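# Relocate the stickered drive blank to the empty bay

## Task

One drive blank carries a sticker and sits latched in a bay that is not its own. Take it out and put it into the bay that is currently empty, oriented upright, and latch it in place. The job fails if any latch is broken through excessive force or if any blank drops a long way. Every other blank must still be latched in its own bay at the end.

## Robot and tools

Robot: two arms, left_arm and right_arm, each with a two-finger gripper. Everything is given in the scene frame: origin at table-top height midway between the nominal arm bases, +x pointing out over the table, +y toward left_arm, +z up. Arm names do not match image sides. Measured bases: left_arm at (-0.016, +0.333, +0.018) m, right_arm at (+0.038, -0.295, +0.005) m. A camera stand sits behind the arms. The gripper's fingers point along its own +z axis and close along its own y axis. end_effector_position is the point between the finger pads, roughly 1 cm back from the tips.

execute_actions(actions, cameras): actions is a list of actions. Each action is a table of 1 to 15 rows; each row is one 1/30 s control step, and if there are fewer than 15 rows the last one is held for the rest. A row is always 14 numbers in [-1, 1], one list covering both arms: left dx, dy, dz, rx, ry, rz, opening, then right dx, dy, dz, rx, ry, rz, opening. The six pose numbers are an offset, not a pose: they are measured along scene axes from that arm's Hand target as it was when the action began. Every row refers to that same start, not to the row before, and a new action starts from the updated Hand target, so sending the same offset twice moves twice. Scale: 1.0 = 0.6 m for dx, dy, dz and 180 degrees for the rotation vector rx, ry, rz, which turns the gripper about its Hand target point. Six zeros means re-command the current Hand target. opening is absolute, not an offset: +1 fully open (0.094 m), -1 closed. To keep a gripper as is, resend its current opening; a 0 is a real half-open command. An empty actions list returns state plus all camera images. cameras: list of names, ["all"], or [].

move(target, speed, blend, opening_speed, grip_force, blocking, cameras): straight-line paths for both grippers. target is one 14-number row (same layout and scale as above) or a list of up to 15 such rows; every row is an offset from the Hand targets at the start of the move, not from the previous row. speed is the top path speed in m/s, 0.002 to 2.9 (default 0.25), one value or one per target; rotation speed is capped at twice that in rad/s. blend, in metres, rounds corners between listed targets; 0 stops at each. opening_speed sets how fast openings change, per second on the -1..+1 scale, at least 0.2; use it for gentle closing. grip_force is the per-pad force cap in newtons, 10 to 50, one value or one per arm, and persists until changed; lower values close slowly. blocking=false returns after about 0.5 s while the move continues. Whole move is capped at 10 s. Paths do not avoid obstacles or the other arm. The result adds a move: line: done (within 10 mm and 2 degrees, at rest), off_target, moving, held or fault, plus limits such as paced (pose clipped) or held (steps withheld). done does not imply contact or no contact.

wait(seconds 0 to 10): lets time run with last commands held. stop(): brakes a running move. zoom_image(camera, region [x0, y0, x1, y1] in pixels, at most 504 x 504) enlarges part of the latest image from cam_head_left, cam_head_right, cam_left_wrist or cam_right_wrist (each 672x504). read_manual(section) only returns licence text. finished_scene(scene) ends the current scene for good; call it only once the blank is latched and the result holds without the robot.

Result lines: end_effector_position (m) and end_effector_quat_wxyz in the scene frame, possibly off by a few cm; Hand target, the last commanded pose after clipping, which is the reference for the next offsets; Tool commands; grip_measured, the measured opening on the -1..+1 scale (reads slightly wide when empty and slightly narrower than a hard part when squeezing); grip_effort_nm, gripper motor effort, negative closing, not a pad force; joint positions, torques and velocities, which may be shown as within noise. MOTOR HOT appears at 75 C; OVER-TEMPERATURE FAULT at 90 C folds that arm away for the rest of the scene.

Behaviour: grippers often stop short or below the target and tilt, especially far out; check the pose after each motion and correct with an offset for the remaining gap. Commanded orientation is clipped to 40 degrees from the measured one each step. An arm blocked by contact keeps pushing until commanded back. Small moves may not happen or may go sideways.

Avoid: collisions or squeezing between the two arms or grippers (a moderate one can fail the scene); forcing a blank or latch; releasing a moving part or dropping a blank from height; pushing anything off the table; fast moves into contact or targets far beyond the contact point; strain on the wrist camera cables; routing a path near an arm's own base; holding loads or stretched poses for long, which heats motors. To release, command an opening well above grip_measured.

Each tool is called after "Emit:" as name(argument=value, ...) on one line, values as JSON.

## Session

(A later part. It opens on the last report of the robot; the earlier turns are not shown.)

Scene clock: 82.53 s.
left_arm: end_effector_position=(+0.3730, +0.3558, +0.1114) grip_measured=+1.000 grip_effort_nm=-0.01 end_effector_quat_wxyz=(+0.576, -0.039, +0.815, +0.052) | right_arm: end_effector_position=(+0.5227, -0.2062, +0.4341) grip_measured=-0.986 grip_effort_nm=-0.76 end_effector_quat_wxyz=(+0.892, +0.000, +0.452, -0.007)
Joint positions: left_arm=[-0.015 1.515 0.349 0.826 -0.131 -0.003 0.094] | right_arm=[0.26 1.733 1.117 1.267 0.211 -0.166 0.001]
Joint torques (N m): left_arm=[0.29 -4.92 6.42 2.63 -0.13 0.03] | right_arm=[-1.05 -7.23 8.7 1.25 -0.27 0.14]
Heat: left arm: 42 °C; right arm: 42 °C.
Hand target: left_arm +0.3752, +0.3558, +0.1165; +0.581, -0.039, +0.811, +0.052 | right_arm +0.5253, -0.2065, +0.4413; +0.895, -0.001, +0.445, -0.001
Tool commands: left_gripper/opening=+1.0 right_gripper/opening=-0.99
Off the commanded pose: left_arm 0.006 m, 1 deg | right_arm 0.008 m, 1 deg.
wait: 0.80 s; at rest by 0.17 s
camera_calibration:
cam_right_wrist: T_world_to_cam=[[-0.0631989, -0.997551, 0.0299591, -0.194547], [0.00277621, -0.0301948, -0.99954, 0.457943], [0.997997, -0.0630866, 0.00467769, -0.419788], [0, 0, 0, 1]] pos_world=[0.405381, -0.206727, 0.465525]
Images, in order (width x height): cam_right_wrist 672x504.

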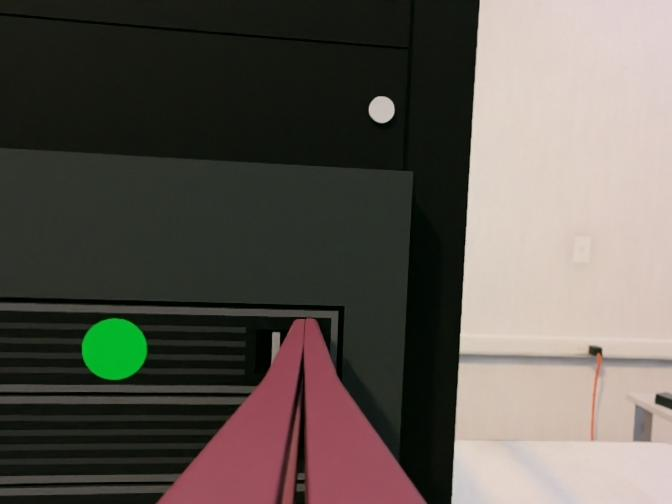

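Emit:
move(target=[0,0,0,0,0,0,1,0.001,0.013,0.001,0,0,0,-0.99], speed=0.03)

Emit:
wait(seconds=0.8, cameras=["cam_right_wrist"])

Emit:
zoom_image(camera="cam_right_wrist", region=[240, 280, 370, 380])

Scene clock: 83.83 s.
left_arm: end_effector_position=(+0.3730, +0.3558, +0.1114) grip_measured=+1.000 grip_effort_nm=-0.01 end_effector_quat_wxyz=(+0.576, -0.039, +0.815, +0.052) | right_arm: end_effector_position=(+0.5239, -0.2032, +0.4352) grip_measured=-0.986 grip_effort_nm=-0.76 end_effector_quat_wxyz=(+0.893, -0.001, +0.450, -0.004)
Joint positions: left_arm=[-0.015 1.515 0.349 0.826 -0.131 -0.003 0.094] | right_arm=[0.265 1.741 1.128 1.266 0.211 -0.166 0.001]
Joint torques (N m): left_arm=[0.32 -4.92 6.41 2.64 -0.14 0.02] | right_arm=[0.43 -6.94 8.87 1.21 -0.08 0.02]
Heat: left arm: 42 °C; right arm: 42 °C.
Hand target: left_arm +0.3752, +0.3558, +0.1165; +0.581, -0.039, +0.811, +0.052 | right_arm +0.5259, -0.1987, +0.4419; +0.895, -0.001, +0.446, -0.001
Off the commanded pose: left_arm 0.006 m, 1 deg | right_arm 0.008 m, 1 deg.
move: done

Scene clock: 84.63 s.
left_arm: end_effector_position=(+0.3730, +0.3558, +0.1114) grip_measured=+1.000 grip_effort_nm=-0.02 end_effector_quat_wxyz=(+0.576, -0.039, +0.815, +0.052) | right_arm: end_effector_position=(+0.5239, -0.2032, +0.4352) grip_measured=-0.986 grip_effort_nm=-0.76 end_effector_quat_wxyz=(+0.893, -0.001, +0.450, -0.004)
Joint positions: left_arm=[-0.015 1.515 0.349 0.826 -0.131 -0.003 0.094] | right_arm=[0.265 1.741 1.128 1.266 0.211 -0.166 0.001]
Joint torques (N m): left_arm=[0.31 -4.89 6.41 2.64 -0.13 0.03] | right_arm=[0.54 -7.1 8.92 1.24 -0.09 0.03]
Heat: left arm: 42 °C; right arm: 42 °C.
Hand target: left_arm +0.3752, +0.3558, +0.1165; +0.581, -0.039, +0.811, +0.052 | right_arm +0.5259, -0.1987, +0.4419; +0.895, -0.001, +0.446, -0.001
Tool commands: left_gripper/opening=+1.0 right_gripper/opening=-0.99
Off the commanded pose: left_arm 0.006 m, 1 deg | right_arm 0.008 m, 1 deg.
wait: 0.80 s; at rest by 0.17 s
camera_calibration:
cam_right_wrist: T_world_to_cam=[[-0.0579811, -0.997897, 0.0289842, -0.193818], [0.00588615, -0.0293743, -0.999551, 0.457636], [0.9983, -0.0577844, 0.00757692, -0.421123], [0, 0, 0, 1]] pos_world=[0.406476, -0.204302, 0.466239]
Images, in order (width x height): cam_right_wrist 672x504.

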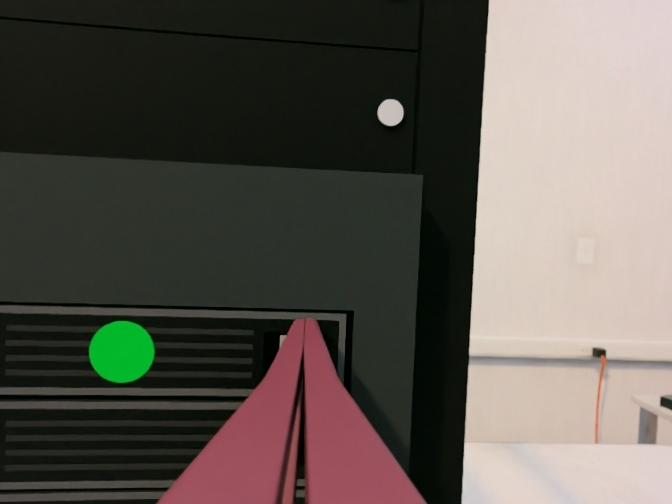

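Scaled by 3.877 from the camera's 672x504 image, which has a finer 960x720 frame.

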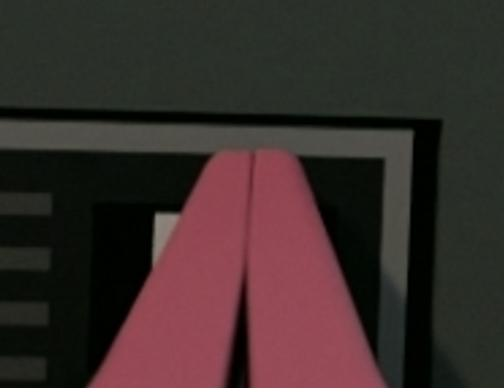

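Emit:
move(target=[0,0,0,0,0,0,1,0.0,0.008,0.0,0,0,0,-0.99], speed=0.03)

Emit:
wait(seconds=0.8, cameras=["cam_right_wrist"])

Emit:
zoom_image(camera="cam_right_wrist", region=[240, 280, 370, 380])

Scene clock: 86.00 s.
left_arm: end_effector_position=(+0.3730, +0.3558, +0.1114) grip_measured=+1.000 grip_effort_nm=-0.01 end_effector_quat_wxyz=(+0.576, -0.039, +0.815, +0.052) | right_arm: end_effector_position=(+0.5235, -0.1997, +0.4357) grip_measured=-0.986 grip_effort_nm=-0.76 end_effector_quat_wxyz=(+0.893, +0.001, +0.450, -0.002)
Joint positions: left_arm=[-0.015 1.515 0.349 0.826 -0.131 -0.003 0.094] | right_arm=[0.275 1.742 1.132 1.266 0.22 -0.167 0.001]
Joint torques (N m): left_arm=[0.31 -4.92 6.42 2.64 -0.13 0.03] | right_arm=[0.66 -6.83 9.07 1.2 -0.12 -0.08]
Heat: left arm: 42 °C; right arm: 42 °C.
Hand target: left_arm +0.3752, +0.3558, +0.1165; +0.581, -0.039, +0.811, +0.052 | right_arm +0.5258, -0.1939, +0.4420; +0.895, -0.001, +0.446, +0.000
Off the commanded pose: left_arm 0.006 m, 1 deg | right_arm 0.009 m, 1 deg.
move: done

Scene clock: 86.80 s.
left_arm: end_effector_position=(+0.3730, +0.3558, +0.1114) grip_measured=+1.000 grip_effort_nm=-0.02 end_effector_quat_wxyz=(+0.576, -0.039, +0.815, +0.052) | right_arm: end_effector_position=(+0.5235, -0.1997, +0.4357) grip_measured=-0.986 grip_effort_nm=-0.76 end_effector_quat_wxyz=(+0.893, +0.001, +0.450, -0.003)
Joint positions: left_arm=[-0.015 1.515 0.349 0.826 -0.131 -0.003 0.094] | right_arm=[0.275 1.742 1.132 1.266 0.22 -0.167 0.001]
Joint torques (N m): left_arm=[0.28 -4.88 6.41 2.64 -0.13 0.01] | right_arm=[0.65 -6.68 9.13 1.2 -0.11 -0.07]
Heat: left arm: 42 °C; right arm: 42 °C.
Hand target: left_arm +0.3752, +0.3558, +0.1165; +0.581, -0.039, +0.811, +0.052 | right_arm +0.5258, -0.1939, +0.4420; +0.895, -0.001, +0.446, -0.001
Tool commands: left_gripper/opening=+1.0 right_gripper/opening=-0.99
Off the commanded pose: left_arm 0.006 m, 1 deg | right_arm 0.009 m, 1 deg.
wait: 0.80 s; at rest by 0.17 s
camera_calibration:
cam_right_wrist: T_world_to_cam=[[-0.0557812, -0.998128, 0.0250737, -0.189869], [0.00646622, -0.0254734, -0.999655, 0.458832], [0.998422, -0.0555998, 0.00787506, -0.420296], [0, 0, 0, 1]] pos_world=[0.406075, -0.201194, 0.466744]
Images, in order (width x height): cam_right_wrist 672x504.

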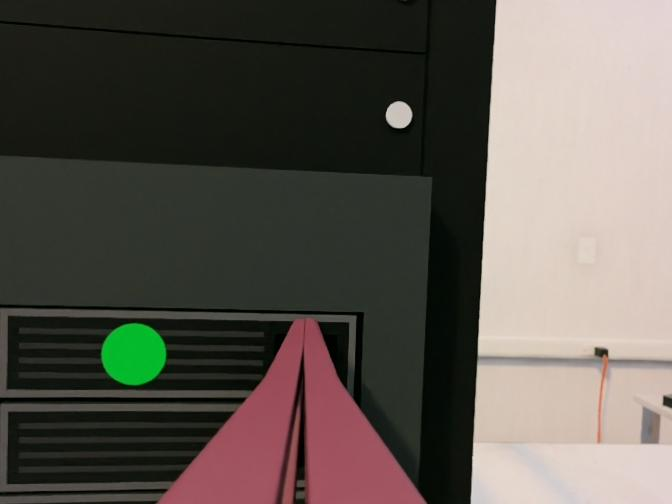

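Scaled by 3.877 from the camera's 672x504 image, which has a finer 960x720 frame.

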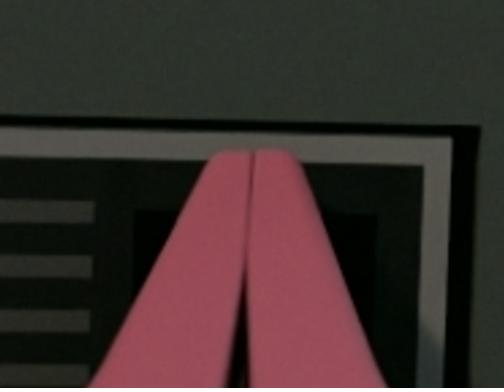

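Emit:
move(target=[0,0,0,0,0,0,1,0.0,0.006,0.0,0,0,0,-0.99], speed=0.03)

Emit:
wait(seconds=0.8, cameras=["cam_right_wrist"])

Emit:
zoom_image(camera="cam_right_wrist", region=[240, 280, 370, 380])

Scene clock: 88.50 s.
left_arm: end_effector_position=(+0.3730, +0.3558, +0.1114) grip_measured=+1.000 grip_effort_nm=-0.01 end_effector_quat_wxyz=(+0.576, -0.039, +0.815, +0.052) | right_arm: end_effector_position=(+0.5238, -0.1987, +0.4354) grip_measured=-0.986 grip_effort_nm=-0.76 end_effector_quat_wxyz=(+0.892, +0.005, +0.451, -0.005)
Joint positions: left_arm=[-0.015 1.515 0.349 0.826 -0.131 -0.003 0.094] | right_arm=[0.282 1.746 1.135 1.266 0.236 -0.173 0.001]
Joint torques (N m): left_arm=[0.29 -4.92 6.42 2.64 -0.15 0.03] | right_arm=[0.84 -6.83 8.98 1.25 -0.18 -0.13]
Heat: left arm: 42 °C; right arm: 42 °C.
Hand target: left_arm +0.3752, +0.3558, +0.1165; +0.581, -0.039, +0.811, +0.052 | right_arm +0.5258, -0.1903, +0.4419; +0.895, -0.001, +0.446, +0.000
Off the commanded pose: left_arm 0.006 m, 1 deg | right_arm 0.011 m, 1 deg.
move: off_target (right_arm)

Scene clock: 89.30 s.
left_arm: end_effector_position=(+0.3730, +0.3558, +0.1114) grip_measured=+1.000 grip_effort_nm=-0.01 end_effector_quat_wxyz=(+0.576, -0.039, +0.815, +0.052) | right_arm: end_effector_position=(+0.5238, -0.1987, +0.4355) grip_measured=-0.986 grip_effort_nm=-0.76 end_effector_quat_wxyz=(+0.893, +0.005, +0.451, -0.006)
Joint positions: left_arm=[-0.015 1.515 0.349 0.826 -0.131 -0.003 0.094] | right_arm=[0.282 1.746 1.136 1.266 0.236 -0.174 0.001]
Joint torques (N m): left_arm=[0.29 -4.89 6.43 2.64 -0.13 0.03] | right_arm=[0.84 -6.69 8.91 1.23 -0.18 -0.08]
Heat: left arm: 42 °C; right arm: 42 °C.
Hand target: left_arm +0.3752, +0.3558, +0.1165; +0.581, -0.039, +0.811, +0.052 | right_arm +0.5258, -0.1903, +0.4421; +0.895, -0.001, +0.445, -0.001
Tool commands: left_gripper/opening=+1.0 right_gripper/opening=-0.99
Off the commanded pose: left_arm 0.006 m, 1 deg | right_arm 0.011 m, 1 deg.
wait: 0.80 s; at rest by 0.17 s
camera_calibration:
cam_right_wrist: T_world_to_cam=[[-0.0648214, -0.997687, 0.0204804, -0.182096], [0.00423455, -0.0207984, -0.999775, 0.460765], [0.997888, -0.0647201, 0.00557294, -0.421025], [0, 0, 0, 1]] pos_world=[0.406381, -0.19934, 0.466737]
Images, in order (width x height): cam_right_wrist 672x504.

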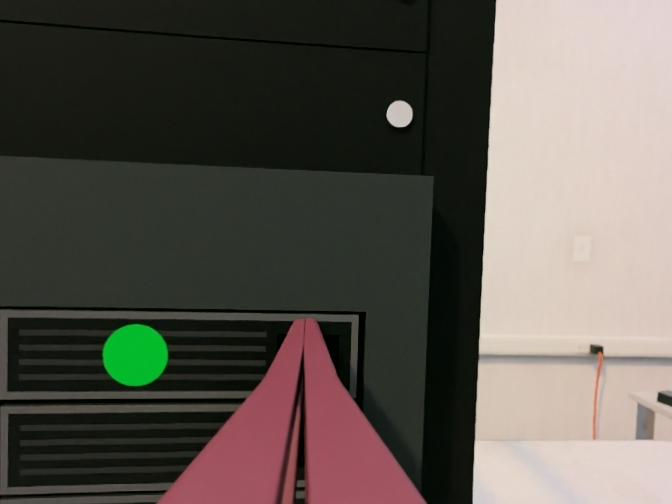

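Scaled by 3.877 from the camera's 672x504 image, which has a finer 960x720 frame.

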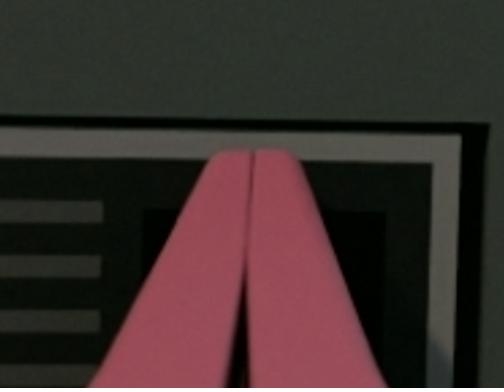

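Emit:
move(target=[[0,0,0,0,0,0,1,0.0,-0.024,0,0,0,0,-0.99],[0,0,0,0,0,0,1,0.002,-0.022,0.0,0,0,0,-0.93]], speed=0.04, grip_force=20)

Emit:
wait(seconds=0.8, cameras=["cam_right_wrist"])

Emit:
zoom_image(camera="cam_right_wrist", region=[240, 280, 370, 380])

Scene clock: 93.03 s.
left_arm: end_effector_position=(+0.3730, +0.3558, +0.1114) grip_measured=+1.000 grip_effort_nm=-0.01 end_effector_quat_wxyz=(+0.576, -0.039, +0.815, +0.052) | right_arm: end_effector_position=(+0.5247, -0.2021, +0.4359) grip_measured=-0.934 grip_effort_nm=0.19 end_effector_quat_wxyz=(+0.893, +0.002, +0.450, -0.006)
Joint positions: left_arm=[-0.015 1.515 0.349 0.826 -0.131 -0.003 0.094] | right_arm=[0.27 1.746 1.136 1.266 0.222 -0.169 0.003]
Joint torques (N m): left_arm=[0.32 -4.9 6.38 2.65 -0.13 0.03] | right_arm=[-1.44 -7.72 8.1 1.18 -0.35 0.13]
Heat: left arm: 42 °C; right arm: 42 °C.
Hand target: left_arm +0.3752, +0.3558, +0.1165; +0.581, -0.039, +0.811, +0.052 | right_arm +0.5270, -0.2035, +0.4421; +0.895, -0.001, +0.445, +0.000
Off the commanded pose: left_arm 0.006 m, 1 deg | right_arm 0.007 m, 1 deg.
grip_force (N): 20, 20
move: done

Scene clock: 93.83 s.
left_arm: end_effector_position=(+0.3730, +0.3558, +0.1114) grip_measured=+1.000 grip_effort_nm=-0.02 end_effector_quat_wxyz=(+0.576, -0.039, +0.815, +0.052) | right_arm: end_effector_position=(+0.5247, -0.2021, +0.4359) grip_measured=-0.934 grip_effort_nm=0.18 end_effector_quat_wxyz=(+0.893, +0.002, +0.450, -0.006)
Joint positions: left_arm=[-0.015 1.515 0.349 0.826 -0.131 -0.003 0.094] | right_arm=[0.27 1.746 1.136 1.266 0.222 -0.169 0.003]
Joint torques (N m): left_arm=[0.28 -4.92 6.38 2.64 -0.14 0.03] | right_arm=[-1.4 -7.72 8.34 1.19 -0.34 0.13]
Heat: left arm: 42 °C; right arm: 42 °C.
Hand target: left_arm +0.3752, +0.3558, +0.1165; +0.581, -0.039, +0.811, +0.052 | right_arm +0.5270, -0.2035, +0.4421; +0.895, -0.001, +0.445, +0.000
Tool commands: left_gripper/opening=+1.0 right_gripper/opening=-0.93
Off the commanded pose: left_arm 0.006 m, 1 deg | right_arm 0.007 m, 1 deg.
grip_force (N): 20, 20
wait: 0.80 s; at rest by 0.17 s
camera_calibration:
cam_right_wrist: T_world_to_cam=[[-0.0630933, -0.997689, 0.0252227, -0.188345], [0.00666973, -0.025694, -0.999648, 0.458757], [0.997985, -0.0629029, 0.00827543, -0.422974], [0, 0, 0, 1]] pos_world=[0.407179, -0.202729, 0.466846]
Images, in order (width x height): cam_right_wrist 672x504.

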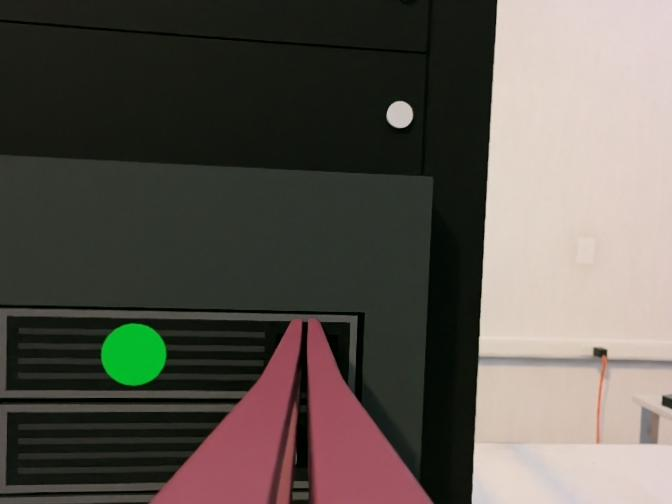

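Scaled by 3.877 from the camera's 672x504 image, which has a finer 960x720 frame.

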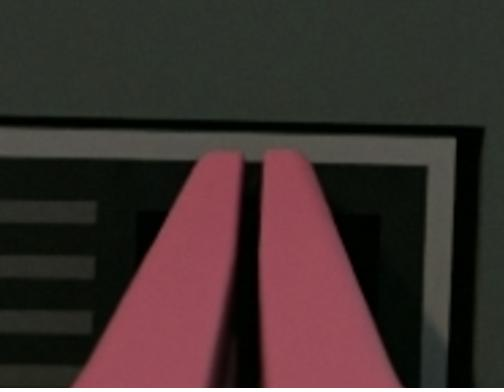

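Emit:
move(target=[[0,0,0,0,0,0,1,0.0,-0.005,0,0,0,0,-0.93],[0,0,0,0,0,0,1,0.0,-0.005,0.0,0,0,0,-0.86]], speed=0.04, grip_force=20)

Emit:
wait(seconds=0.8, cameras=["cam_right_wrist"])

Emit:
zoom_image(camera="cam_right_wrist", region=[240, 280, 370, 380])

Scene clock: 95.67 s.
left_arm: end_effector_position=(+0.3730, +0.3558, +0.1114) grip_measured=+1.000 grip_effort_nm=-0.02 end_effector_quat_wxyz=(+0.576, -0.039, +0.815, +0.052) | right_arm: end_effector_position=(+0.5249, -0.2032, +0.4361) grip_measured=-0.864 grip_effort_nm=0.20 end_effector_quat_wxyz=(+0.893, +0.002, +0.449, -0.004)
Joint positions: left_arm=[-0.015 1.515 0.349 0.826 -0.131 -0.003 0.094] | right_arm=[0.266 1.746 1.136 1.267 0.216 -0.165 0.006]
Joint torques (N m): left_arm=[0.25 -4.92 6.39 2.64 -0.14 0.04] | right_arm=[-1.8 -7.94 8.01 1.17 -0.33 0.14]
Heat: left arm: 42 °C; right arm: 42 °C.
Hand target: left_arm +0.3752, +0.3558, +0.1165; +0.581, -0.039, +0.811, +0.052 | right_arm +0.5270, -0.2066, +0.4421; +0.895, -0.001, +0.445, -0.001
Off the commanded pose: left_arm 0.006 m, 1 deg | right_arm 0.007 m, 1 deg.
grip_force (N): 20, 20
move: done

Scene clock: 96.47 s.
left_arm: end_effector_position=(+0.3730, +0.3558, +0.1114) grip_measured=+1.000 grip_effort_nm=-0.02 end_effector_quat_wxyz=(+0.576, -0.039, +0.815, +0.052) | right_arm: end_effector_position=(+0.5249, -0.2032, +0.4361) grip_measured=-0.864 grip_effort_nm=0.20 end_effector_quat_wxyz=(+0.893, +0.002, +0.449, -0.004)
Joint positions: left_arm=[-0.015 1.515 0.349 0.826 -0.131 -0.003 0.094] | right_arm=[0.266 1.746 1.136 1.267 0.216 -0.165 0.006]
Joint torques (N m): left_arm=[0.31 -4.94 6.39 2.63 -0.14 0.03] | right_arm=[-1.8 -7.88 7.86 1.16 -0.33 0.14]
Heat: left arm: 42 °C; right arm: 42 °C.
Hand target: left_arm +0.3752, +0.3558, +0.1165; +0.581, -0.039, +0.811, +0.052 | right_arm +0.5270, -0.2066, +0.4421; +0.895, -0.001, +0.445, -0.001
Tool commands: left_gripper/opening=+1.0 right_gripper/opening=-0.86
Off the commanded pose: left_arm 0.006 m, 1 deg | right_arm 0.007 m, 1 deg.
grip_force (N): 20, 20
wait: 0.80 s; at rest by 0.17 s
camera_calibration:
cam_right_wrist: T_world_to_cam=[[-0.060329, -0.997879, 0.0244326, -0.190615], [0.0083854, -0.024983, -0.999653, 0.458274], [0.998143, -0.0601031, 0.00987482, -0.423505], [0, 0, 0, 1]] pos_world=[0.407376, -0.204216, 0.466954]
Images, in order (width x height): cam_right_wrist 672x504.

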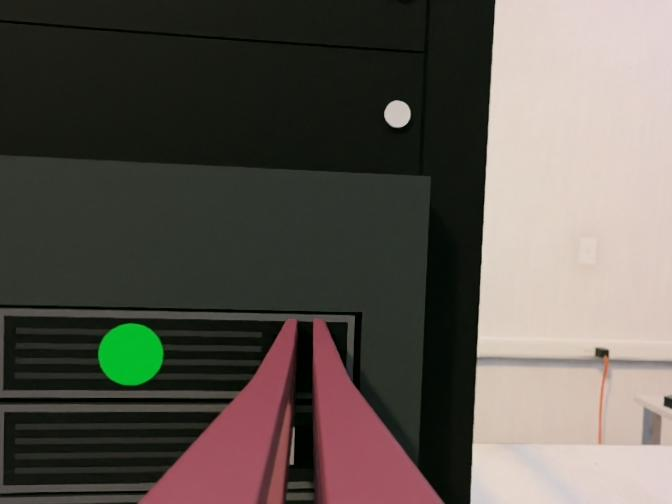

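Scaled by 3.877 from the camera's 672x504 image, which has a finer 960x720 frame.

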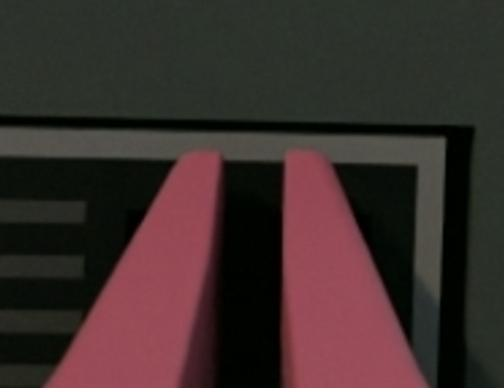

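Emit:
move(target=[0,0,0,0,0,0,1,0.0,0.0,0,0,0,0,-0.79], opening_speed=0.2, grip_force=20)

Emit:
wait(seconds=0.8, cameras=["cam_right_wrist"])

Emit:
zoom_image(camera="cam_right_wrist", region=[240, 280, 370, 380])

Scene clock: 97.83 s.
left_arm: end_effector_position=(+0.3730, +0.3558, +0.1114) grip_measured=+1.000 grip_effort_nm=-0.01 end_effector_quat_wxyz=(+0.576, -0.039, +0.815, +0.052) | right_arm: end_effector_position=(+0.5249, -0.2042, +0.4363) grip_measured=-0.795 grip_effort_nm=0.22 end_effector_quat_wxyz=(+0.894, +0.003, +0.449, -0.005)
Joint positions: left_arm=[-0.015 1.515 0.349 0.826 -0.131 -0.003 0.094] | right_arm=[0.264 1.746 1.136 1.268 0.216 -0.164 0.01]
Joint torques (N m): left_arm=[0.31 -4.9 6.42 2.63 -0.14 0.02] | right_arm=[-1.55 -7.9 7.9 1.16 -0.36 0.17]
Heat: left arm: 43 °C; right arm: 42 °C.
Hand target: left_arm +0.3752, +0.3558, +0.1165; +0.581, -0.039, +0.811, +0.052 | right_arm +0.5270, -0.2065, +0.4421; +0.895, -0.001, +0.445, +0.000
Off the commanded pose: left_arm 0.006 m, 1 deg | right_arm 0.007 m, 1 deg.
grip_force (N): 20, 20
move: done

Scene clock: 98.63 s.
left_arm: end_effector_position=(+0.3730, +0.3558, +0.1114) grip_measured=+1.000 grip_effort_nm=-0.01 end_effector_quat_wxyz=(+0.576, -0.039, +0.815, +0.052) | right_arm: end_effector_position=(+0.5249, -0.2042, +0.4363) grip_measured=-0.795 grip_effort_nm=0.22 end_effector_quat_wxyz=(+0.894, +0.003, +0.449, -0.005)
Joint positions: left_arm=[-0.015 1.515 0.349 0.826 -0.131 -0.003 0.094] | right_arm=[0.264 1.746 1.136 1.268 0.216 -0.164 0.01]
Joint torques (N m): left_arm=[0.32 -4.9 6.43 2.64 -0.13 0.02] | right_arm=[-1.62 -7.82 7.98 1.15 -0.35 0.11]
Heat: left arm: 43 °C; right arm: 42 °C.
Hand target: left_arm +0.3752, +0.3558, +0.1165; +0.581, -0.039, +0.811, +0.052 | right_arm +0.5270, -0.2065, +0.4421; +0.895, -0.001, +0.445, +0.000
Tool commands: left_gripper/opening=+1.0 right_gripper/opening=-0.79
Off the commanded pose: left_arm 0.006 m, 1 deg | right_arm 0.007 m, 1 deg.
grip_force (N): 20, 20
wait: 0.80 s; at rest by 0.17 s
camera_calibration:
cam_right_wrist: T_world_to_cam=[[-0.0620487, -0.99779, 0.023755, -0.190387], [0.00938218, -0.024383, -0.999659, 0.457979], [0.998029, -0.0618046, 0.0108744, -0.424323], [0, 0, 0, 1]] pos_world=[0.407376, -0.205024, 0.466959]
Images, in order (width x height): cam_right_wrist 672x504.

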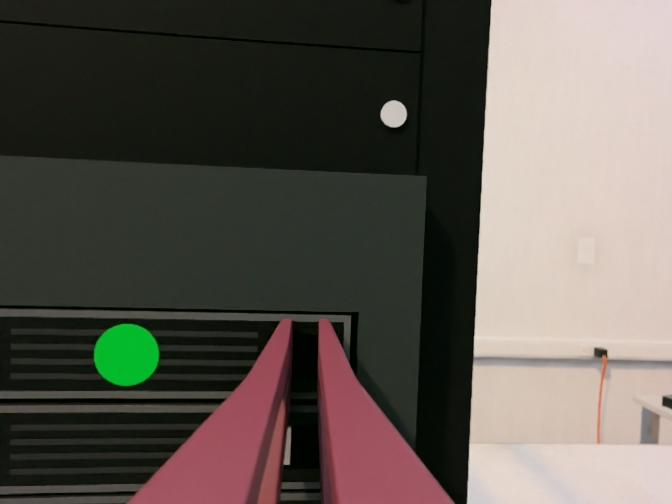

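Scaled by 3.877 from the camera's 672x504 image, which has a finer 960x720 frame.

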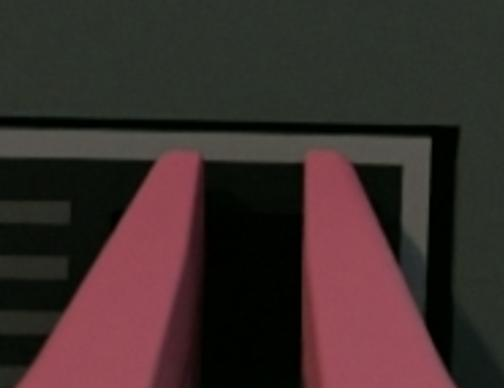

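Emit:
move(target=[[0,0,0,0,0,0,1,0.0,0.0,0,0,0,0,-0.76],[0,0,0,0,0,0,1,-0.02,0.0,0.0,0,0,0,-0.76]], speed=0.03, grip_force=25)

Emit:
wait(seconds=0.8, cameras=["cam_right_wrist"])

Emit:
zoom_image(camera="cam_right_wrist", region=[200, 250, 420, 410])

Scene clock: 100.70 s.
left_arm: end_effector_position=(+0.3730, +0.3558, +0.1114) grip_measured=+1.000 grip_effort_nm=-0.02 end_effector_quat_wxyz=(+0.576, -0.039, +0.815, +0.052) | right_arm: end_effector_position=(+0.5213, -0.2045, +0.4346) grip_measured=-0.763 grip_effort_nm=0.15 end_effector_quat_wxyz=(+0.893, +0.001, +0.450, -0.005)
Joint positions: left_arm=[-0.015 1.515 0.349 0.826 -0.131 -0.003 0.094] | right_arm=[0.264 1.731 1.115 1.27 0.213 -0.164 0.011]
Joint torques (N m): left_arm=[0.28 -4.92 6.42 2.64 -0.14 0.02] | right_arm=[-0.75 -10.18 5.52 1.22 -0.2 0.1]
Heat: left arm: 43 °C; right arm: 42 °C.
Hand target: left_arm +0.3752, +0.3558, +0.1165; +0.581, -0.039, +0.811, +0.052 | right_arm +0.5151, -0.2064, +0.4419; +0.895, -0.001, +0.446, +0.000
Off the commanded pose: left_arm 0.006 m, 1 deg | right_arm 0.010 m, 1 deg.
grip_force (N): 25, 25
move: done

Scene clock: 101.50 s.
left_arm: end_effector_position=(+0.3730, +0.3558, +0.1114) grip_measured=+1.000 grip_effort_nm=-0.02 end_effector_quat_wxyz=(+0.576, -0.039, +0.815, +0.052) | right_arm: end_effector_position=(+0.5213, -0.2045, +0.4346) grip_measured=-0.763 grip_effort_nm=0.14 end_effector_quat_wxyz=(+0.893, +0.001, +0.450, -0.005)
Joint positions: left_arm=[-0.015 1.515 0.349 0.826 -0.131 -0.003 0.094] | right_arm=[0.264 1.731 1.115 1.27 0.213 -0.164 0.011]
Joint torques (N m): left_arm=[0.29 -4.93 6.43 2.63 -0.13 0.02] | right_arm=[-0.8 -10.22 5.49 1.25 -0.24 0.09]
Heat: left arm: 43 °C; right arm: 42 °C.
Hand target: left_arm +0.3752, +0.3558, +0.1165; +0.581, -0.039, +0.811, +0.052 | right_arm +0.5151, -0.2064, +0.4419; +0.895, -0.001, +0.446, +0.000
Tool commands: left_gripper/opening=+1.0 right_gripper/opening=-0.76
Off the commanded pose: left_arm 0.006 m, 1 deg | right_arm 0.010 m, 1 deg.
grip_force (N): 25, 25
wait: 0.80 s; at rest by 0.17 s
camera_calibration:
cam_right_wrist: T_world_to_cam=[[-0.0591672, -0.997877, 0.0272017, -0.193839], [0.00555626, -0.0275782, -0.999604, 0.457642], [0.998233, -0.0589926, 0.00717619, -0.418729], [0, 0, 0, 1]] pos_world=[0.403977, -0.205509, 0.465739]
Images, in order (width x height): cam_right_wrist 672x504.

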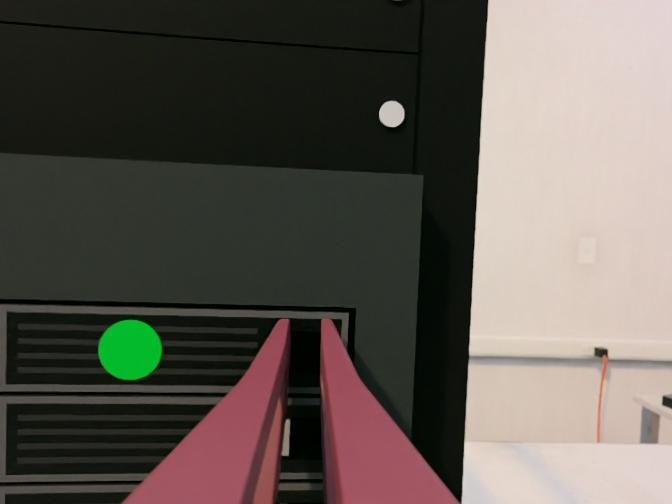

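Scaled by 2.291 from the camera's 672x504 image, which has a finer 960x720 frame.

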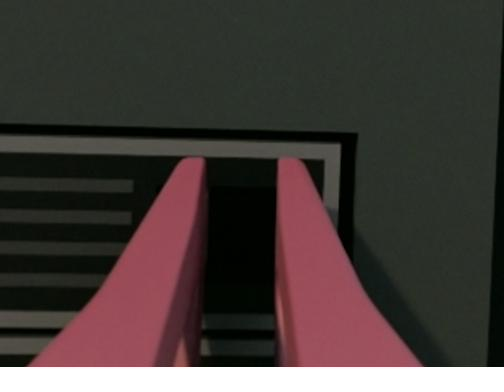

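Emit:
move(target=[0,0,0,0,0,0,1,-0.02,0.0,0.0,0,0,0,-0.76], speed=0.03)

Emit:
wait(seconds=0.8, cameras=["cam_right_wrist"])

Emit:
zoom_image(camera="cam_right_wrist", region=[200, 250, 420, 410])

Scene clock: 102.97 s.
left_arm: end_effector_position=(+0.3730, +0.3558, +0.1114) grip_measured=+1.000 grip_effort_nm=-0.02 end_effector_quat_wxyz=(+0.576, -0.039, +0.815, +0.052) | right_arm: end_effector_position=(+0.5110, -0.2073, +0.4337) grip_measured=-0.763 grip_effort_nm=0.14 end_effector_quat_wxyz=(+0.892, +0.000, +0.453, -0.005)
Joint positions: left_arm=[-0.015 1.515 0.349 0.826 -0.131 -0.003 0.094] | right_arm=[0.264 1.689 1.067 1.27 0.213 -0.164 0.011]
Joint torques (N m): left_arm=[0.29 -4.94 6.42 2.64 -0.12 0.02] | right_arm=[-0.12 -9.95 5.5 1.32 -0.12 0.02]
Heat: left arm: 43 °C; right arm: 42 °C.
Hand target: left_arm +0.3752, +0.3558, +0.1165; +0.581, -0.039, +0.811, +0.052 | right_arm +0.5030, -0.2065, +0.4420; +0.895, -0.001, +0.445, +0.000
Off the commanded pose: left_arm 0.006 m, 1 deg | right_arm 0.011 m, 1 deg.
grip_force (N): 25, 25
move: off_target (right_arm)

Scene clock: 103.77 s.
left_arm: end_effector_position=(+0.3730, +0.3558, +0.1114) grip_measured=+1.000 grip_effort_nm=-0.01 end_effector_quat_wxyz=(+0.576, -0.039, +0.815, +0.052) | right_arm: end_effector_position=(+0.5110, -0.2073, +0.4337) grip_measured=-0.763 grip_effort_nm=0.15 end_effector_quat_wxyz=(+0.892, +0.000, +0.453, -0.005)
Joint positions: left_arm=[-0.015 1.515 0.349 0.826 -0.131 -0.003 0.094] | right_arm=[0.264 1.689 1.067 1.27 0.213 -0.164 0.011]
Joint torques (N m): left_arm=[0.29 -4.89 6.42 2.64 -0.13 0.02] | right_arm=[0.03 -9.95 5.52 1.33 -0.15 0.04]
Heat: left arm: 43 °C; right arm: 42 °C.
Hand target: left_arm +0.3752, +0.3558, +0.1165; +0.581, -0.039, +0.811, +0.052 | right_arm +0.5030, -0.2065, +0.4421; +0.895, -0.001, +0.445, +0.000
Tool commands: left_gripper/opening=+1.0 right_gripper/opening=-0.76
Off the commanded pose: left_arm 0.006 m, 1 deg | right_arm 0.011 m, 1 deg.
grip_force (N): 25, 25
wait: 0.80 s; at rest by 0.17 s
camera_calibration:
cam_right_wrist: T_world_to_cam=[[-0.0590143, -0.997835, 0.029023, -0.198029], [0.0000613883, -0.0290773, -0.999577, 0.459237], [0.998257, -0.0589876, 0.00177723, -0.406203], [0, 0, 0, 1]] pos_world=[0.393781, -0.208208, 0.465512]
Images, in order (width x height): cam_right_wrist 672x504.

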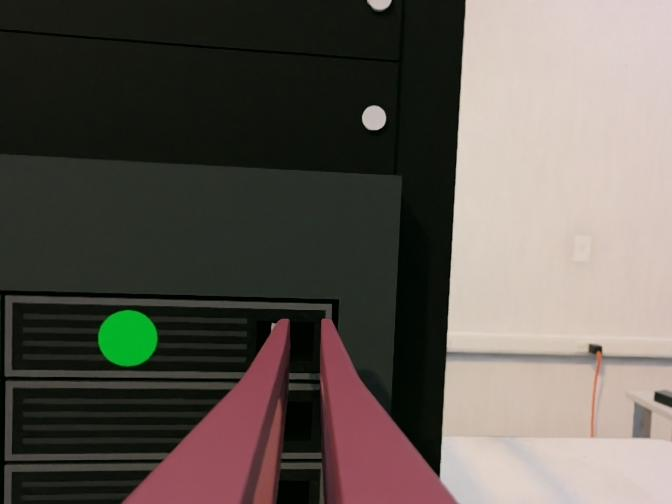

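Scaled by 2.291 from the camera's 672x504 image, which has a finer 960x720 frame.

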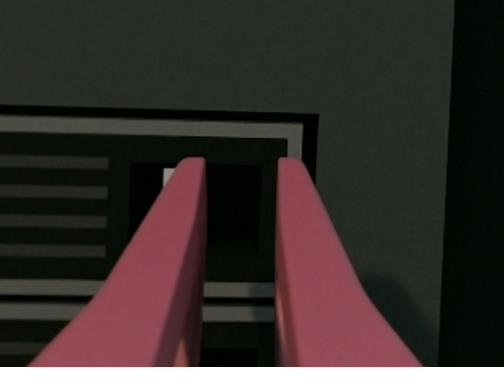

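Emit:
move(target=[[0,0,0,0,0,0,1,-0.005,0.002,0.0,0,0,0,-0.99],[0,0,0,0,0,0,1,0.041,0.0,0.0,0,0,0,-0.99],[0,0,0,0,0,0,1,0.041,0.032,0.0,0,0,0,-0.99]], speed=0.05, grip_force=50)

Emit:
wait(seconds=0.8, cameras=["cam_right_wrist"])

Emit:
zoom_image(camera="cam_right_wrist", region=[240, 280, 370, 380])

Scene clock: 110.40 s.
left_arm: end_effector_position=(+0.3730, +0.3558, +0.1114) grip_measured=+1.000 grip_effort_nm=-0.01 end_effector_quat_wxyz=(+0.576, -0.039, +0.815, +0.052) | right_arm: end_effector_position=(+0.5249, -0.2011, +0.4342) grip_measured=-0.986 grip_effort_nm=-0.76 end_effector_quat_wxyz=(+0.892, +0.014, +0.451, -0.011)
Joint positions: left_arm=[-0.015 1.515 0.349 0.826 -0.131 -0.003 0.094] | right_arm=[0.284 1.753 1.139 1.274 0.258 -0.177 0.001]
Joint torques (N m): left_arm=[0.29 -4.92 6.39 2.63 -0.13 0.02] | right_arm=[1.28 -6.79 9.57 1.16 -0.39 -0.06]
Heat: left arm: 43 °C; right arm: 42 °C.
Hand target: left_arm +0.3752, +0.3558, +0.1165; +0.581, -0.039, +0.811, +0.052 | right_arm +0.5277, -0.1872, +0.4418; +0.895, -0.001, +0.446, +0.000
Off the commanded pose: left_arm 0.006 m, 1 deg | right_arm 0.016 m, 2 deg.
move: off_target (right_arm)

Scene clock: 111.20 s.
left_arm: end_effector_position=(+0.3730, +0.3558, +0.1114) grip_measured=+1.000 grip_effort_nm=-0.01 end_effector_quat_wxyz=(+0.576, -0.039, +0.815, +0.052) | right_arm: end_effector_position=(+0.5249, -0.2011, +0.4342) grip_measured=-0.986 grip_effort_nm=-0.76 end_effector_quat_wxyz=(+0.892, +0.014, +0.451, -0.011)
Joint positions: left_arm=[-0.015 1.515 0.349 0.826 -0.131 -0.003 0.094] | right_arm=[0.284 1.753 1.139 1.274 0.258 -0.177 0.001]
Joint torques (N m): left_arm=[0.29 -4.89 6.37 2.64 -0.13 0.01] | right_arm=[1.35 -6.71 9.42 1.15 -0.4 -0.08]
Heat: left arm: 43 °C; right arm: 42 °C.
Hand target: left_arm +0.3752, +0.3558, +0.1165; +0.581, -0.039, +0.811, +0.052 | right_arm +0.5277, -0.1872, +0.4418; +0.895, -0.001, +0.446, -0.001
Tool commands: left_gripper/opening=+1.0 right_gripper/opening=-0.99
Off the commanded pose: left_arm 0.006 m, 1 deg | right_arm 0.016 m, 2 deg.
wait: 0.80 s; at rest by 0.17 s
camera_calibration:
cam_right_wrist: T_world_to_cam=[[-0.0822873, -0.996561, 0.00976869, -0.170258], [0.00314996, -0.010062, -0.999944, 0.462218], [0.996604, -0.082252, 0.00396709, -0.424398], [0, 0, 0, 1]] pos_world=[0.407491, -0.199929, 0.465539]
Images, in order (width x height): cam_right_wrist 672x504.

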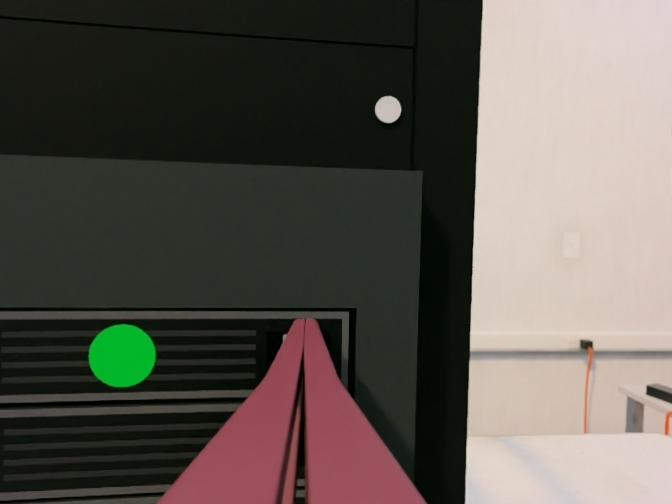

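Scaled by 3.877 from the camera's 672x504 image, which has a finer 960x720 frame.

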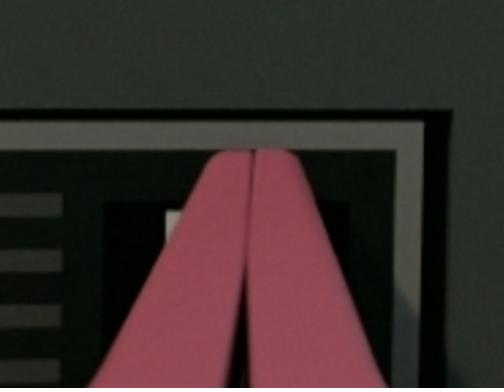

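Emit:
move(target=[[0,0,0,0,0,0,1,0.0,-0.028,0.0,0,0,0,-0.99],[0,0,0,0,0,0,1,-0.035,-0.022,0.0,0,0,0,-0.87]], speed=0.06)

Emit:
move(target=[0,0,0,0,0,0,1,0.0305,0.0,0.000,0,0,0,-0.86], speed=0.05)

Emit:
wait(seconds=0.8, cameras=["cam_right_wrist"])

Emit:
zoom_image(camera="cam_right_wrist", region=[240, 280, 370, 380])

Scene clock: 114.80 s.
left_arm: end_effector_position=(+0.3730, +0.3558, +0.1114) grip_measured=+1.000 grip_effort_nm=-0.01 end_effector_quat_wxyz=(+0.576, -0.039, +0.815, +0.052) | right_arm: end_effector_position=(+0.5147, -0.2057, +0.4341) grip_measured=-0.873 grip_effort_nm=0.14 end_effector_quat_wxyz=(+0.892, +0.006, +0.452, -0.008)
Joint positions: left_arm=[-0.015 1.515 0.349 0.826 -0.131 -0.003 0.094] | right_arm=[0.272 1.708 1.087 1.274 0.232 -0.17 0.006]
Joint torques (N m): left_arm=[0.29 -4.89 6.42 2.64 -0.13 0.01] | right_arm=[0.55 -9.96 5.5 1.22 -0.28 0]
Heat: left arm: 43 °C; right arm: 42 °C.
Hand target: left_arm +0.3752, +0.3558, +0.1165; +0.581, -0.039, +0.811, +0.052 | right_arm +0.5067, -0.2005, +0.4419; +0.895, -0.001, +0.446, +0.000
Off the commanded pose: left_arm 0.006 m, 1 deg | right_arm 0.012 m, 1 deg.
move: off_target (right_arm); target 2's new opening was sent with right_arm's hand 0.012 m and 1 deg from that target

Scene clock: 115.60 s.
left_arm: end_effector_position=(+0.3730, +0.3558, +0.1114) grip_measured=+1.000 grip_effort_nm=-0.02 end_effector_quat_wxyz=(+0.576, -0.039, +0.815, +0.052) | right_arm: end_effector_position=(+0.5221, -0.2025, +0.4356) grip_measured=-0.863 grip_effort_nm=0.15 end_effector_quat_wxyz=(+0.893, +0.004, +0.450, -0.006)
Joint positions: left_arm=[-0.015 1.515 0.349 0.826 -0.131 -0.003 0.094] | right_arm=[0.272 1.736 1.124 1.268 0.226 -0.17 0.006]
Joint torques (N m): left_arm=[0.32 -4.9 6.41 2.64 -0.13 0.02] | right_arm=[-0.75 -6.99 8.73 1.19 -0.32 0.02]
Heat: left arm: 43 °C; right arm: 42 °C.
Hand target: left_arm +0.3752, +0.3558, +0.1165; +0.581, -0.039, +0.811, +0.052 | right_arm +0.5249, -0.2005, +0.4420; +0.895, -0.001, +0.445, +0.000
Off the commanded pose: left_arm 0.006 m, 1 deg | right_arm 0.007 m, 1 deg.
move: done

Scene clock: 116.40 s.
left_arm: end_effector_position=(+0.3730, +0.3558, +0.1114) grip_measured=+1.000 grip_effort_nm=-0.02 end_effector_quat_wxyz=(+0.576, -0.039, +0.815, +0.052) | right_arm: end_effector_position=(+0.5221, -0.2025, +0.4356) grip_measured=-0.863 grip_effort_nm=0.14 end_effector_quat_wxyz=(+0.893, +0.004, +0.450, -0.006)
Joint positions: left_arm=[-0.015 1.515 0.349 0.826 -0.131 -0.003 0.094] | right_arm=[0.272 1.736 1.124 1.268 0.226 -0.17 0.006]
Joint torques (N m): left_arm=[0.31 -4.94 6.38 2.63 -0.13 0.03] | right_arm=[-0.69 -7.05 8.84 1.23 -0.29 0.07]
Heat: left arm: 43 °C; right arm: 42 °C.
Hand target: left_arm +0.3752, +0.3558, +0.1165; +0.581, -0.039, +0.811, +0.052 | right_arm +0.5249, -0.2005, +0.4420; +0.895, -0.001, +0.445, +0.000
Tool commands: left_gripper/opening=+1.0 right_gripper/opening=-0.86
Off the commanded pose: left_arm 0.006 m, 1 deg | right_arm 0.007 m, 1 deg.
wait: 0.80 s; at rest by 0.17 s
camera_calibration:
cam_right_wrist: T_world_to_cam=[[-0.0646588, -0.997636, 0.0232894, -0.187259], [0.00555531, -0.0236978, -0.999704, 0.459444], [0.997892, -0.0645103, 0.00707444, -0.420226], [0, 0, 0, 1]] pos_world=[0.40468, -0.203037, 0.466642]
Images, in order (width x height): cam_right_wrist 672x504.

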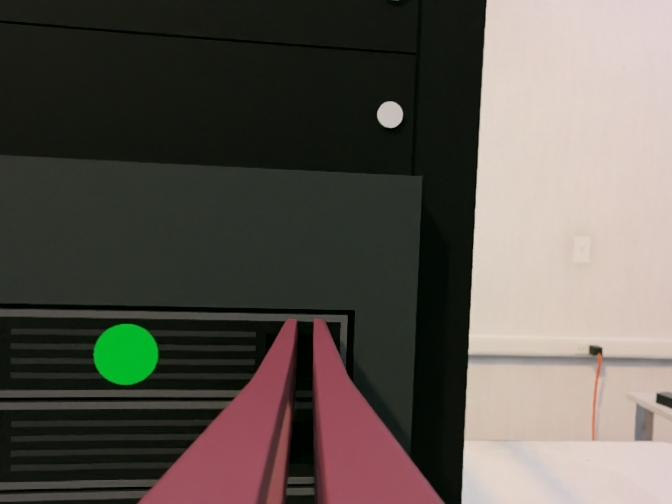

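Scaled by 3.877 from the camera's 672x504 image, which has a finer 960x720 frame.

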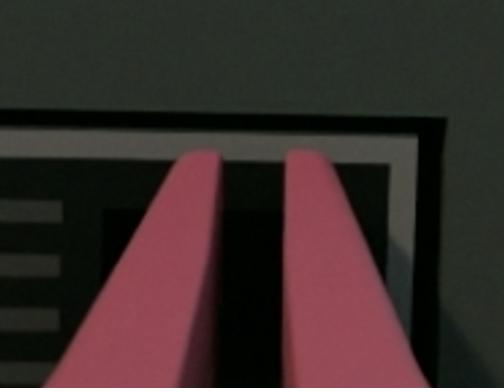

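Emit:
move(target=[[0,0,0,0,0,0,1,-0.05,0.01,0.0,0,0,0,-0.87],[0,0,0,0,0,0,1,-0.008,0.0018,-0.001,0,0,0,-0.87]], speed=0.06)

Emit:
wait(seconds=0.8, cameras=["cam_right_wrist"])

Emit:
zoom_image(camera="cam_right_wrist", region=[240, 280, 370, 380])

Scene clock: 118.67 s.
left_arm: end_effector_position=(+0.3730, +0.3558, +0.1114) grip_measured=+1.000 grip_effort_nm=-0.02 end_effector_quat_wxyz=(+0.576, -0.039, +0.815, +0.052) | right_arm: end_effector_position=(+0.5183, -0.1995, +0.4331) grip_measured=-0.867 grip_effort_nm=-0.18 end_effector_quat_wxyz=(+0.891, -0.001, +0.453, -0.008)
Joint positions: left_arm=[-0.015 1.515 0.349 0.826 -0.131 -0.003 0.094] | right_arm=[0.281 1.723 1.104 1.268 0.228 -0.18 0.006]
Joint torques (N m): left_arm=[0.29 -4.93 6.43 2.64 -0.13 0.03] | right_arm=[-0.88 -7.06 8.55 1.29 -0.25 0.11]
Heat: left arm: 43 °C; right arm: 42 °C.
Hand target: left_arm +0.3752, +0.3558, +0.1165; +0.581, -0.039, +0.811, +0.052 | right_arm +0.5202, -0.1993, +0.4412; +0.895, -0.001, +0.446, -0.001
Off the commanded pose: left_arm 0.006 m, 1 deg | right_arm 0.009 m, 1 deg.
move: done

Scene clock: 119.47 s.
left_arm: end_effector_position=(+0.3730, +0.3558, +0.1114) grip_measured=+1.000 grip_effort_nm=-0.02 end_effector_quat_wxyz=(+0.576, -0.039, +0.815, +0.052) | right_arm: end_effector_position=(+0.5183, -0.1995, +0.4331) grip_measured=-0.867 grip_effort_nm=-0.18 end_effector_quat_wxyz=(+0.891, -0.001, +0.453, -0.008)
Joint positions: left_arm=[-0.015 1.515 0.349 0.826 -0.131 -0.003 0.094] | right_arm=[0.281 1.723 1.104 1.268 0.228 -0.18 0.006]
Joint torques (N m): left_arm=[0.28 -4.89 6.41 2.65 -0.14 0.02] | right_arm=[-0.87 -7.01 8.76 1.28 -0.24 0.13]
Heat: left arm: 44 °C; right arm: 42 °C.
Hand target: left_arm +0.3752, +0.3558, +0.1165; +0.581, -0.039, +0.811, +0.052 | right_arm +0.5202, -0.1993, +0.4412; +0.895, -0.001, +0.446, -0.001
Tool commands: left_gripper/opening=+1.0 right_gripper/opening=-0.87
Off the commanded pose: left_arm 0.006 m, 1 deg | right_arm 0.009 m, 1 deg.
wait: 0.80 s; at rest by 0.17 s
camera_calibration:
cam_right_wrist: T_world_to_cam=[[-0.0635614, -0.997448, 0.032519, -0.188942], [-0.00149003, -0.03249, -0.999471, 0.458963], [0.997977, -0.0635762, 0.000578882, -0.413346], [0, 0, 0, 1]] pos_world=[0.401184, -0.199828, 0.465104]
Images, in order (width x height): cam_right_wrist 672x504.

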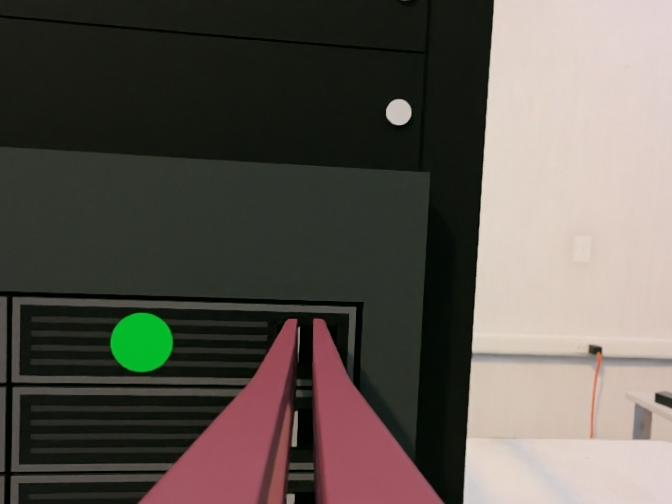

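Scaled by 3.877 from the camera's 672x504 image, which has a finer 960x720 frame.

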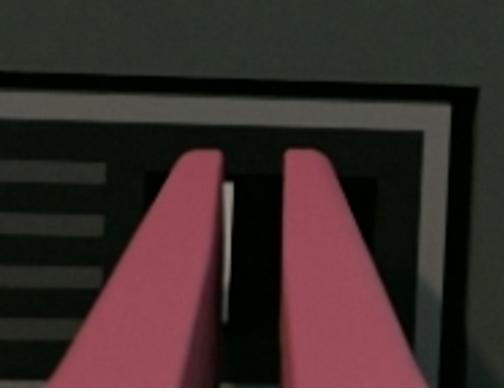

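Emit:
move(target=[[0,0,0,0,0,0,1,-0.03,0.0045,0.0,0,0,0,-0.87],[0,0,0,0,0,0,1,0.002,0.0045,0.0005,0,0,0,-0.87]], speed=0.06)

Emit:
wait(seconds=0.8, cameras=["cam_right_wrist"])

Emit:
zoom_image(camera="cam_right_wrist", region=[240, 280, 370, 380])

Scene clock: 121.60 s.
left_arm: end_effector_position=(+0.3730, +0.3558, +0.1114) grip_measured=+1.000 grip_effort_nm=-0.02 end_effector_quat_wxyz=(+0.576, -0.039, +0.815, +0.052) | right_arm: end_effector_position=(+0.5188, -0.1947, +0.4338) grip_measured=-0.867 grip_effort_nm=-0.18 end_effector_quat_wxyz=(+0.892, -0.002, +0.452, -0.004)
Joint positions: left_arm=[-0.015 1.515 0.349 0.826 -0.131 -0.003 0.094] | right_arm=[0.29 1.729 1.112 1.268 0.228 -0.18 0.006]
Joint torques (N m): left_arm=[0.31 -4.89 6.43 2.64 -0.15 0.03] | right_arm=[-1.17 -7.24 8.7 1.28 -0.2 0.1]
Heat: left arm: 44 °C; right arm: 43 °C.
Hand target: left_arm +0.3752, +0.3558, +0.1165; +0.581, -0.039, +0.811, +0.052 | right_arm +0.5214, -0.1966, +0.4416; +0.895, -0.001, +0.445, +0.000
Off the commanded pose: left_arm 0.006 m, 1 deg | right_arm 0.008 m, 1 deg.
move: done

Scene clock: 122.40 s.
left_arm: end_effector_position=(+0.3730, +0.3558, +0.1114) grip_measured=+1.000 grip_effort_nm=-0.01 end_effector_quat_wxyz=(+0.576, -0.039, +0.815, +0.052) | right_arm: end_effector_position=(+0.5188, -0.1947, +0.4338) grip_measured=-0.867 grip_effort_nm=-0.18 end_effector_quat_wxyz=(+0.892, -0.002, +0.452, -0.004)
Joint positions: left_arm=[-0.015 1.515 0.349 0.826 -0.131 -0.003 0.094] | right_arm=[0.29 1.729 1.112 1.268 0.228 -0.18 0.006]
Joint torques (N m): left_arm=[0.27 -4.9 6.42 2.64 -0.13 0.02] | right_arm=[-1.25 -7.15 8.62 1.27 -0.21 0.1]
Heat: left arm: 44 °C; right arm: 43 °C.
Hand target: left_arm +0.3752, +0.3558, +0.1165; +0.581, -0.039, +0.811, +0.052 | right_arm +0.5214, -0.1966, +0.4416; +0.895, -0.001, +0.445, +0.000
Tool commands: left_gripper/opening=+1.0 right_gripper/opening=-0.87
Off the commanded pose: left_arm 0.006 m, 1 deg | right_arm 0.008 m, 1 deg.
wait: 0.80 s; at rest by 0.17 s
camera_calibration:
cam_right_wrist: T_world_to_cam=[[-0.0545416, -0.998006, 0.0317618, -0.188577], [0.00104255, -0.0318661, -0.999492, 0.458611], [0.998511, -0.0544807, 0.0027785, -0.412956], [0, 0, 0, 1]] pos_world=[0.401577, -0.196085, 0.465515]
Images, in order (width x height): cam_right_wrist 672x504.

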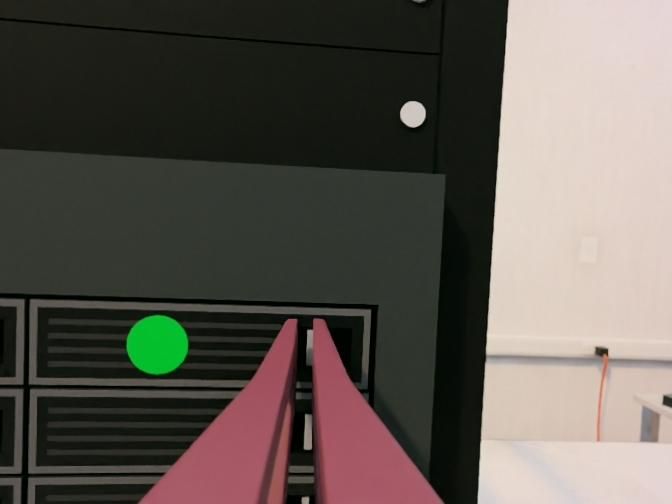

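Scaled by 3.877 from the camera's 672x504 image, which has a finer 960x720 frame.

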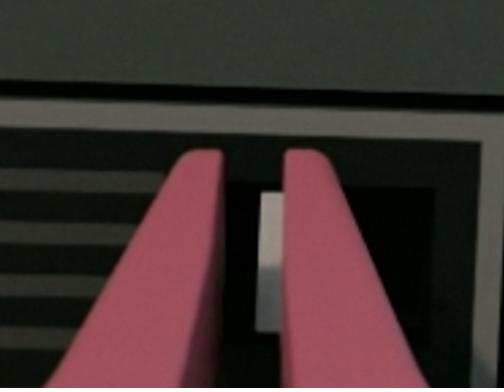

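Emit:
move(target=[[0,0,0,0,0,0,1,-0.03,-0.003,0.0,0,0,0,-0.87],[0,0,0,0,0,0,1,0.005,-0.003,0.000,0,0,0,-0.87]], speed=0.06)

Emit:
wait(seconds=0.8, cameras=["cam_right_wrist"])

Emit:
zoom_image(camera="cam_right_wrist", region=[240, 280, 370, 380])

Scene clock: 124.67 s.
left_arm: end_effector_position=(+0.3730, +0.3558, +0.1114) grip_measured=+1.000 grip_effort_nm=-0.01 end_effector_quat_wxyz=(+0.576, -0.039, +0.815, +0.052) | right_arm: end_effector_position=(+0.5213, -0.1976, +0.4350) grip_measured=-0.867 grip_effort_nm=-0.18 end_effector_quat_wxyz=(+0.892, +0.000, +0.451, -0.006)
Joint positions: left_arm=[-0.015 1.515 0.349 0.826 -0.131 -0.003 0.094] | right_arm=[0.283 1.736 1.123 1.267 0.228 -0.179 0.006]
Joint torques (N m): left_arm=[0.32 -4.9 6.39 2.63 -0.13 0.03] | right_arm=[-1.11 -6.99 8.68 1.24 -0.27 0.14]
Heat: left arm: 44 °C; right arm: 43 °C.
Hand target: left_arm +0.3752, +0.3558, +0.1165; +0.581, -0.039, +0.811, +0.052 | right_arm +0.5243, -0.1984, +0.4416; +0.895, -0.001, +0.445, +0.000
Off the commanded pose: left_arm 0.006 m, 1 deg | right_arm 0.007 m, 1 deg.
move: done

Scene clock: 125.47 s.
left_arm: end_effector_position=(+0.3730, +0.3558, +0.1114) grip_measured=+1.000 grip_effort_nm=-0.01 end_effector_quat_wxyz=(+0.576, -0.039, +0.815, +0.052) | right_arm: end_effector_position=(+0.5214, -0.1980, +0.4350) grip_measured=-0.867 grip_effort_nm=-0.18 end_effector_quat_wxyz=(+0.892, +0.000, +0.451, -0.006)
Joint positions: left_arm=[-0.015 1.515 0.349 0.826 -0.131 -0.003 0.094] | right_arm=[0.282 1.736 1.123 1.267 0.228 -0.179 0.006]
Joint torques (N m): left_arm=[0.28 -4.92 6.41 2.64 -0.13 0.03] | right_arm=[-1.07 -6.98 8.75 1.23 -0.27 0.15]
Heat: left arm: 44 °C; right arm: 43 °C.
Hand target: left_arm +0.3752, +0.3558, +0.1165; +0.581, -0.039, +0.811, +0.052 | right_arm +0.5244, -0.1985, +0.4416; +0.895, -0.001, +0.446, -0.001
Tool commands: left_gripper/opening=+1.0 right_gripper/opening=-0.87
Off the commanded pose: left_arm 0.006 m, 1 deg | right_arm 0.007 m, 1 deg.
wait: 0.80 s; at rest by 0.17 s
camera_calibration:
cam_right_wrist: T_world_to_cam=[[-0.0618287, -0.997627, 0.0302977, -0.1873], [0.00379548, -0.0305906, -0.999525, 0.458499], [0.99808, -0.0616843, 0.00567785, -0.418103], [0, 0, 0, 1]] pos_world=[0.40398, -0.19862, 0.466329]
Images, in order (width x height): cam_right_wrist 672x504.

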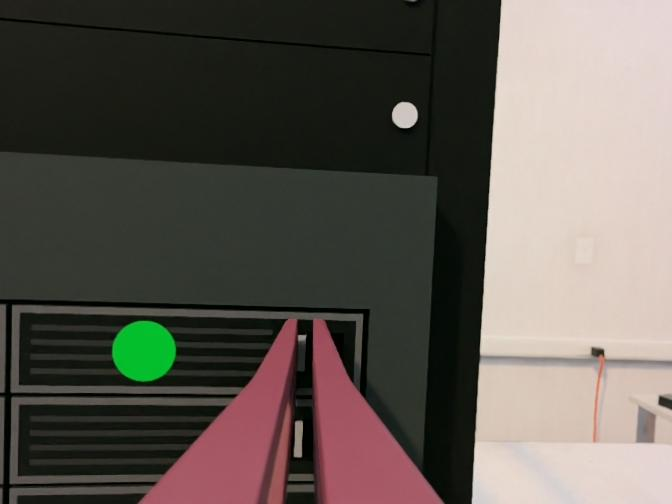

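Scaled by 3.877 from the camera's 672x504 image, which has a finer 960x720 frame.

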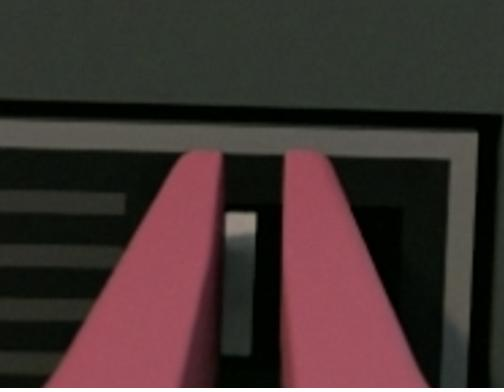

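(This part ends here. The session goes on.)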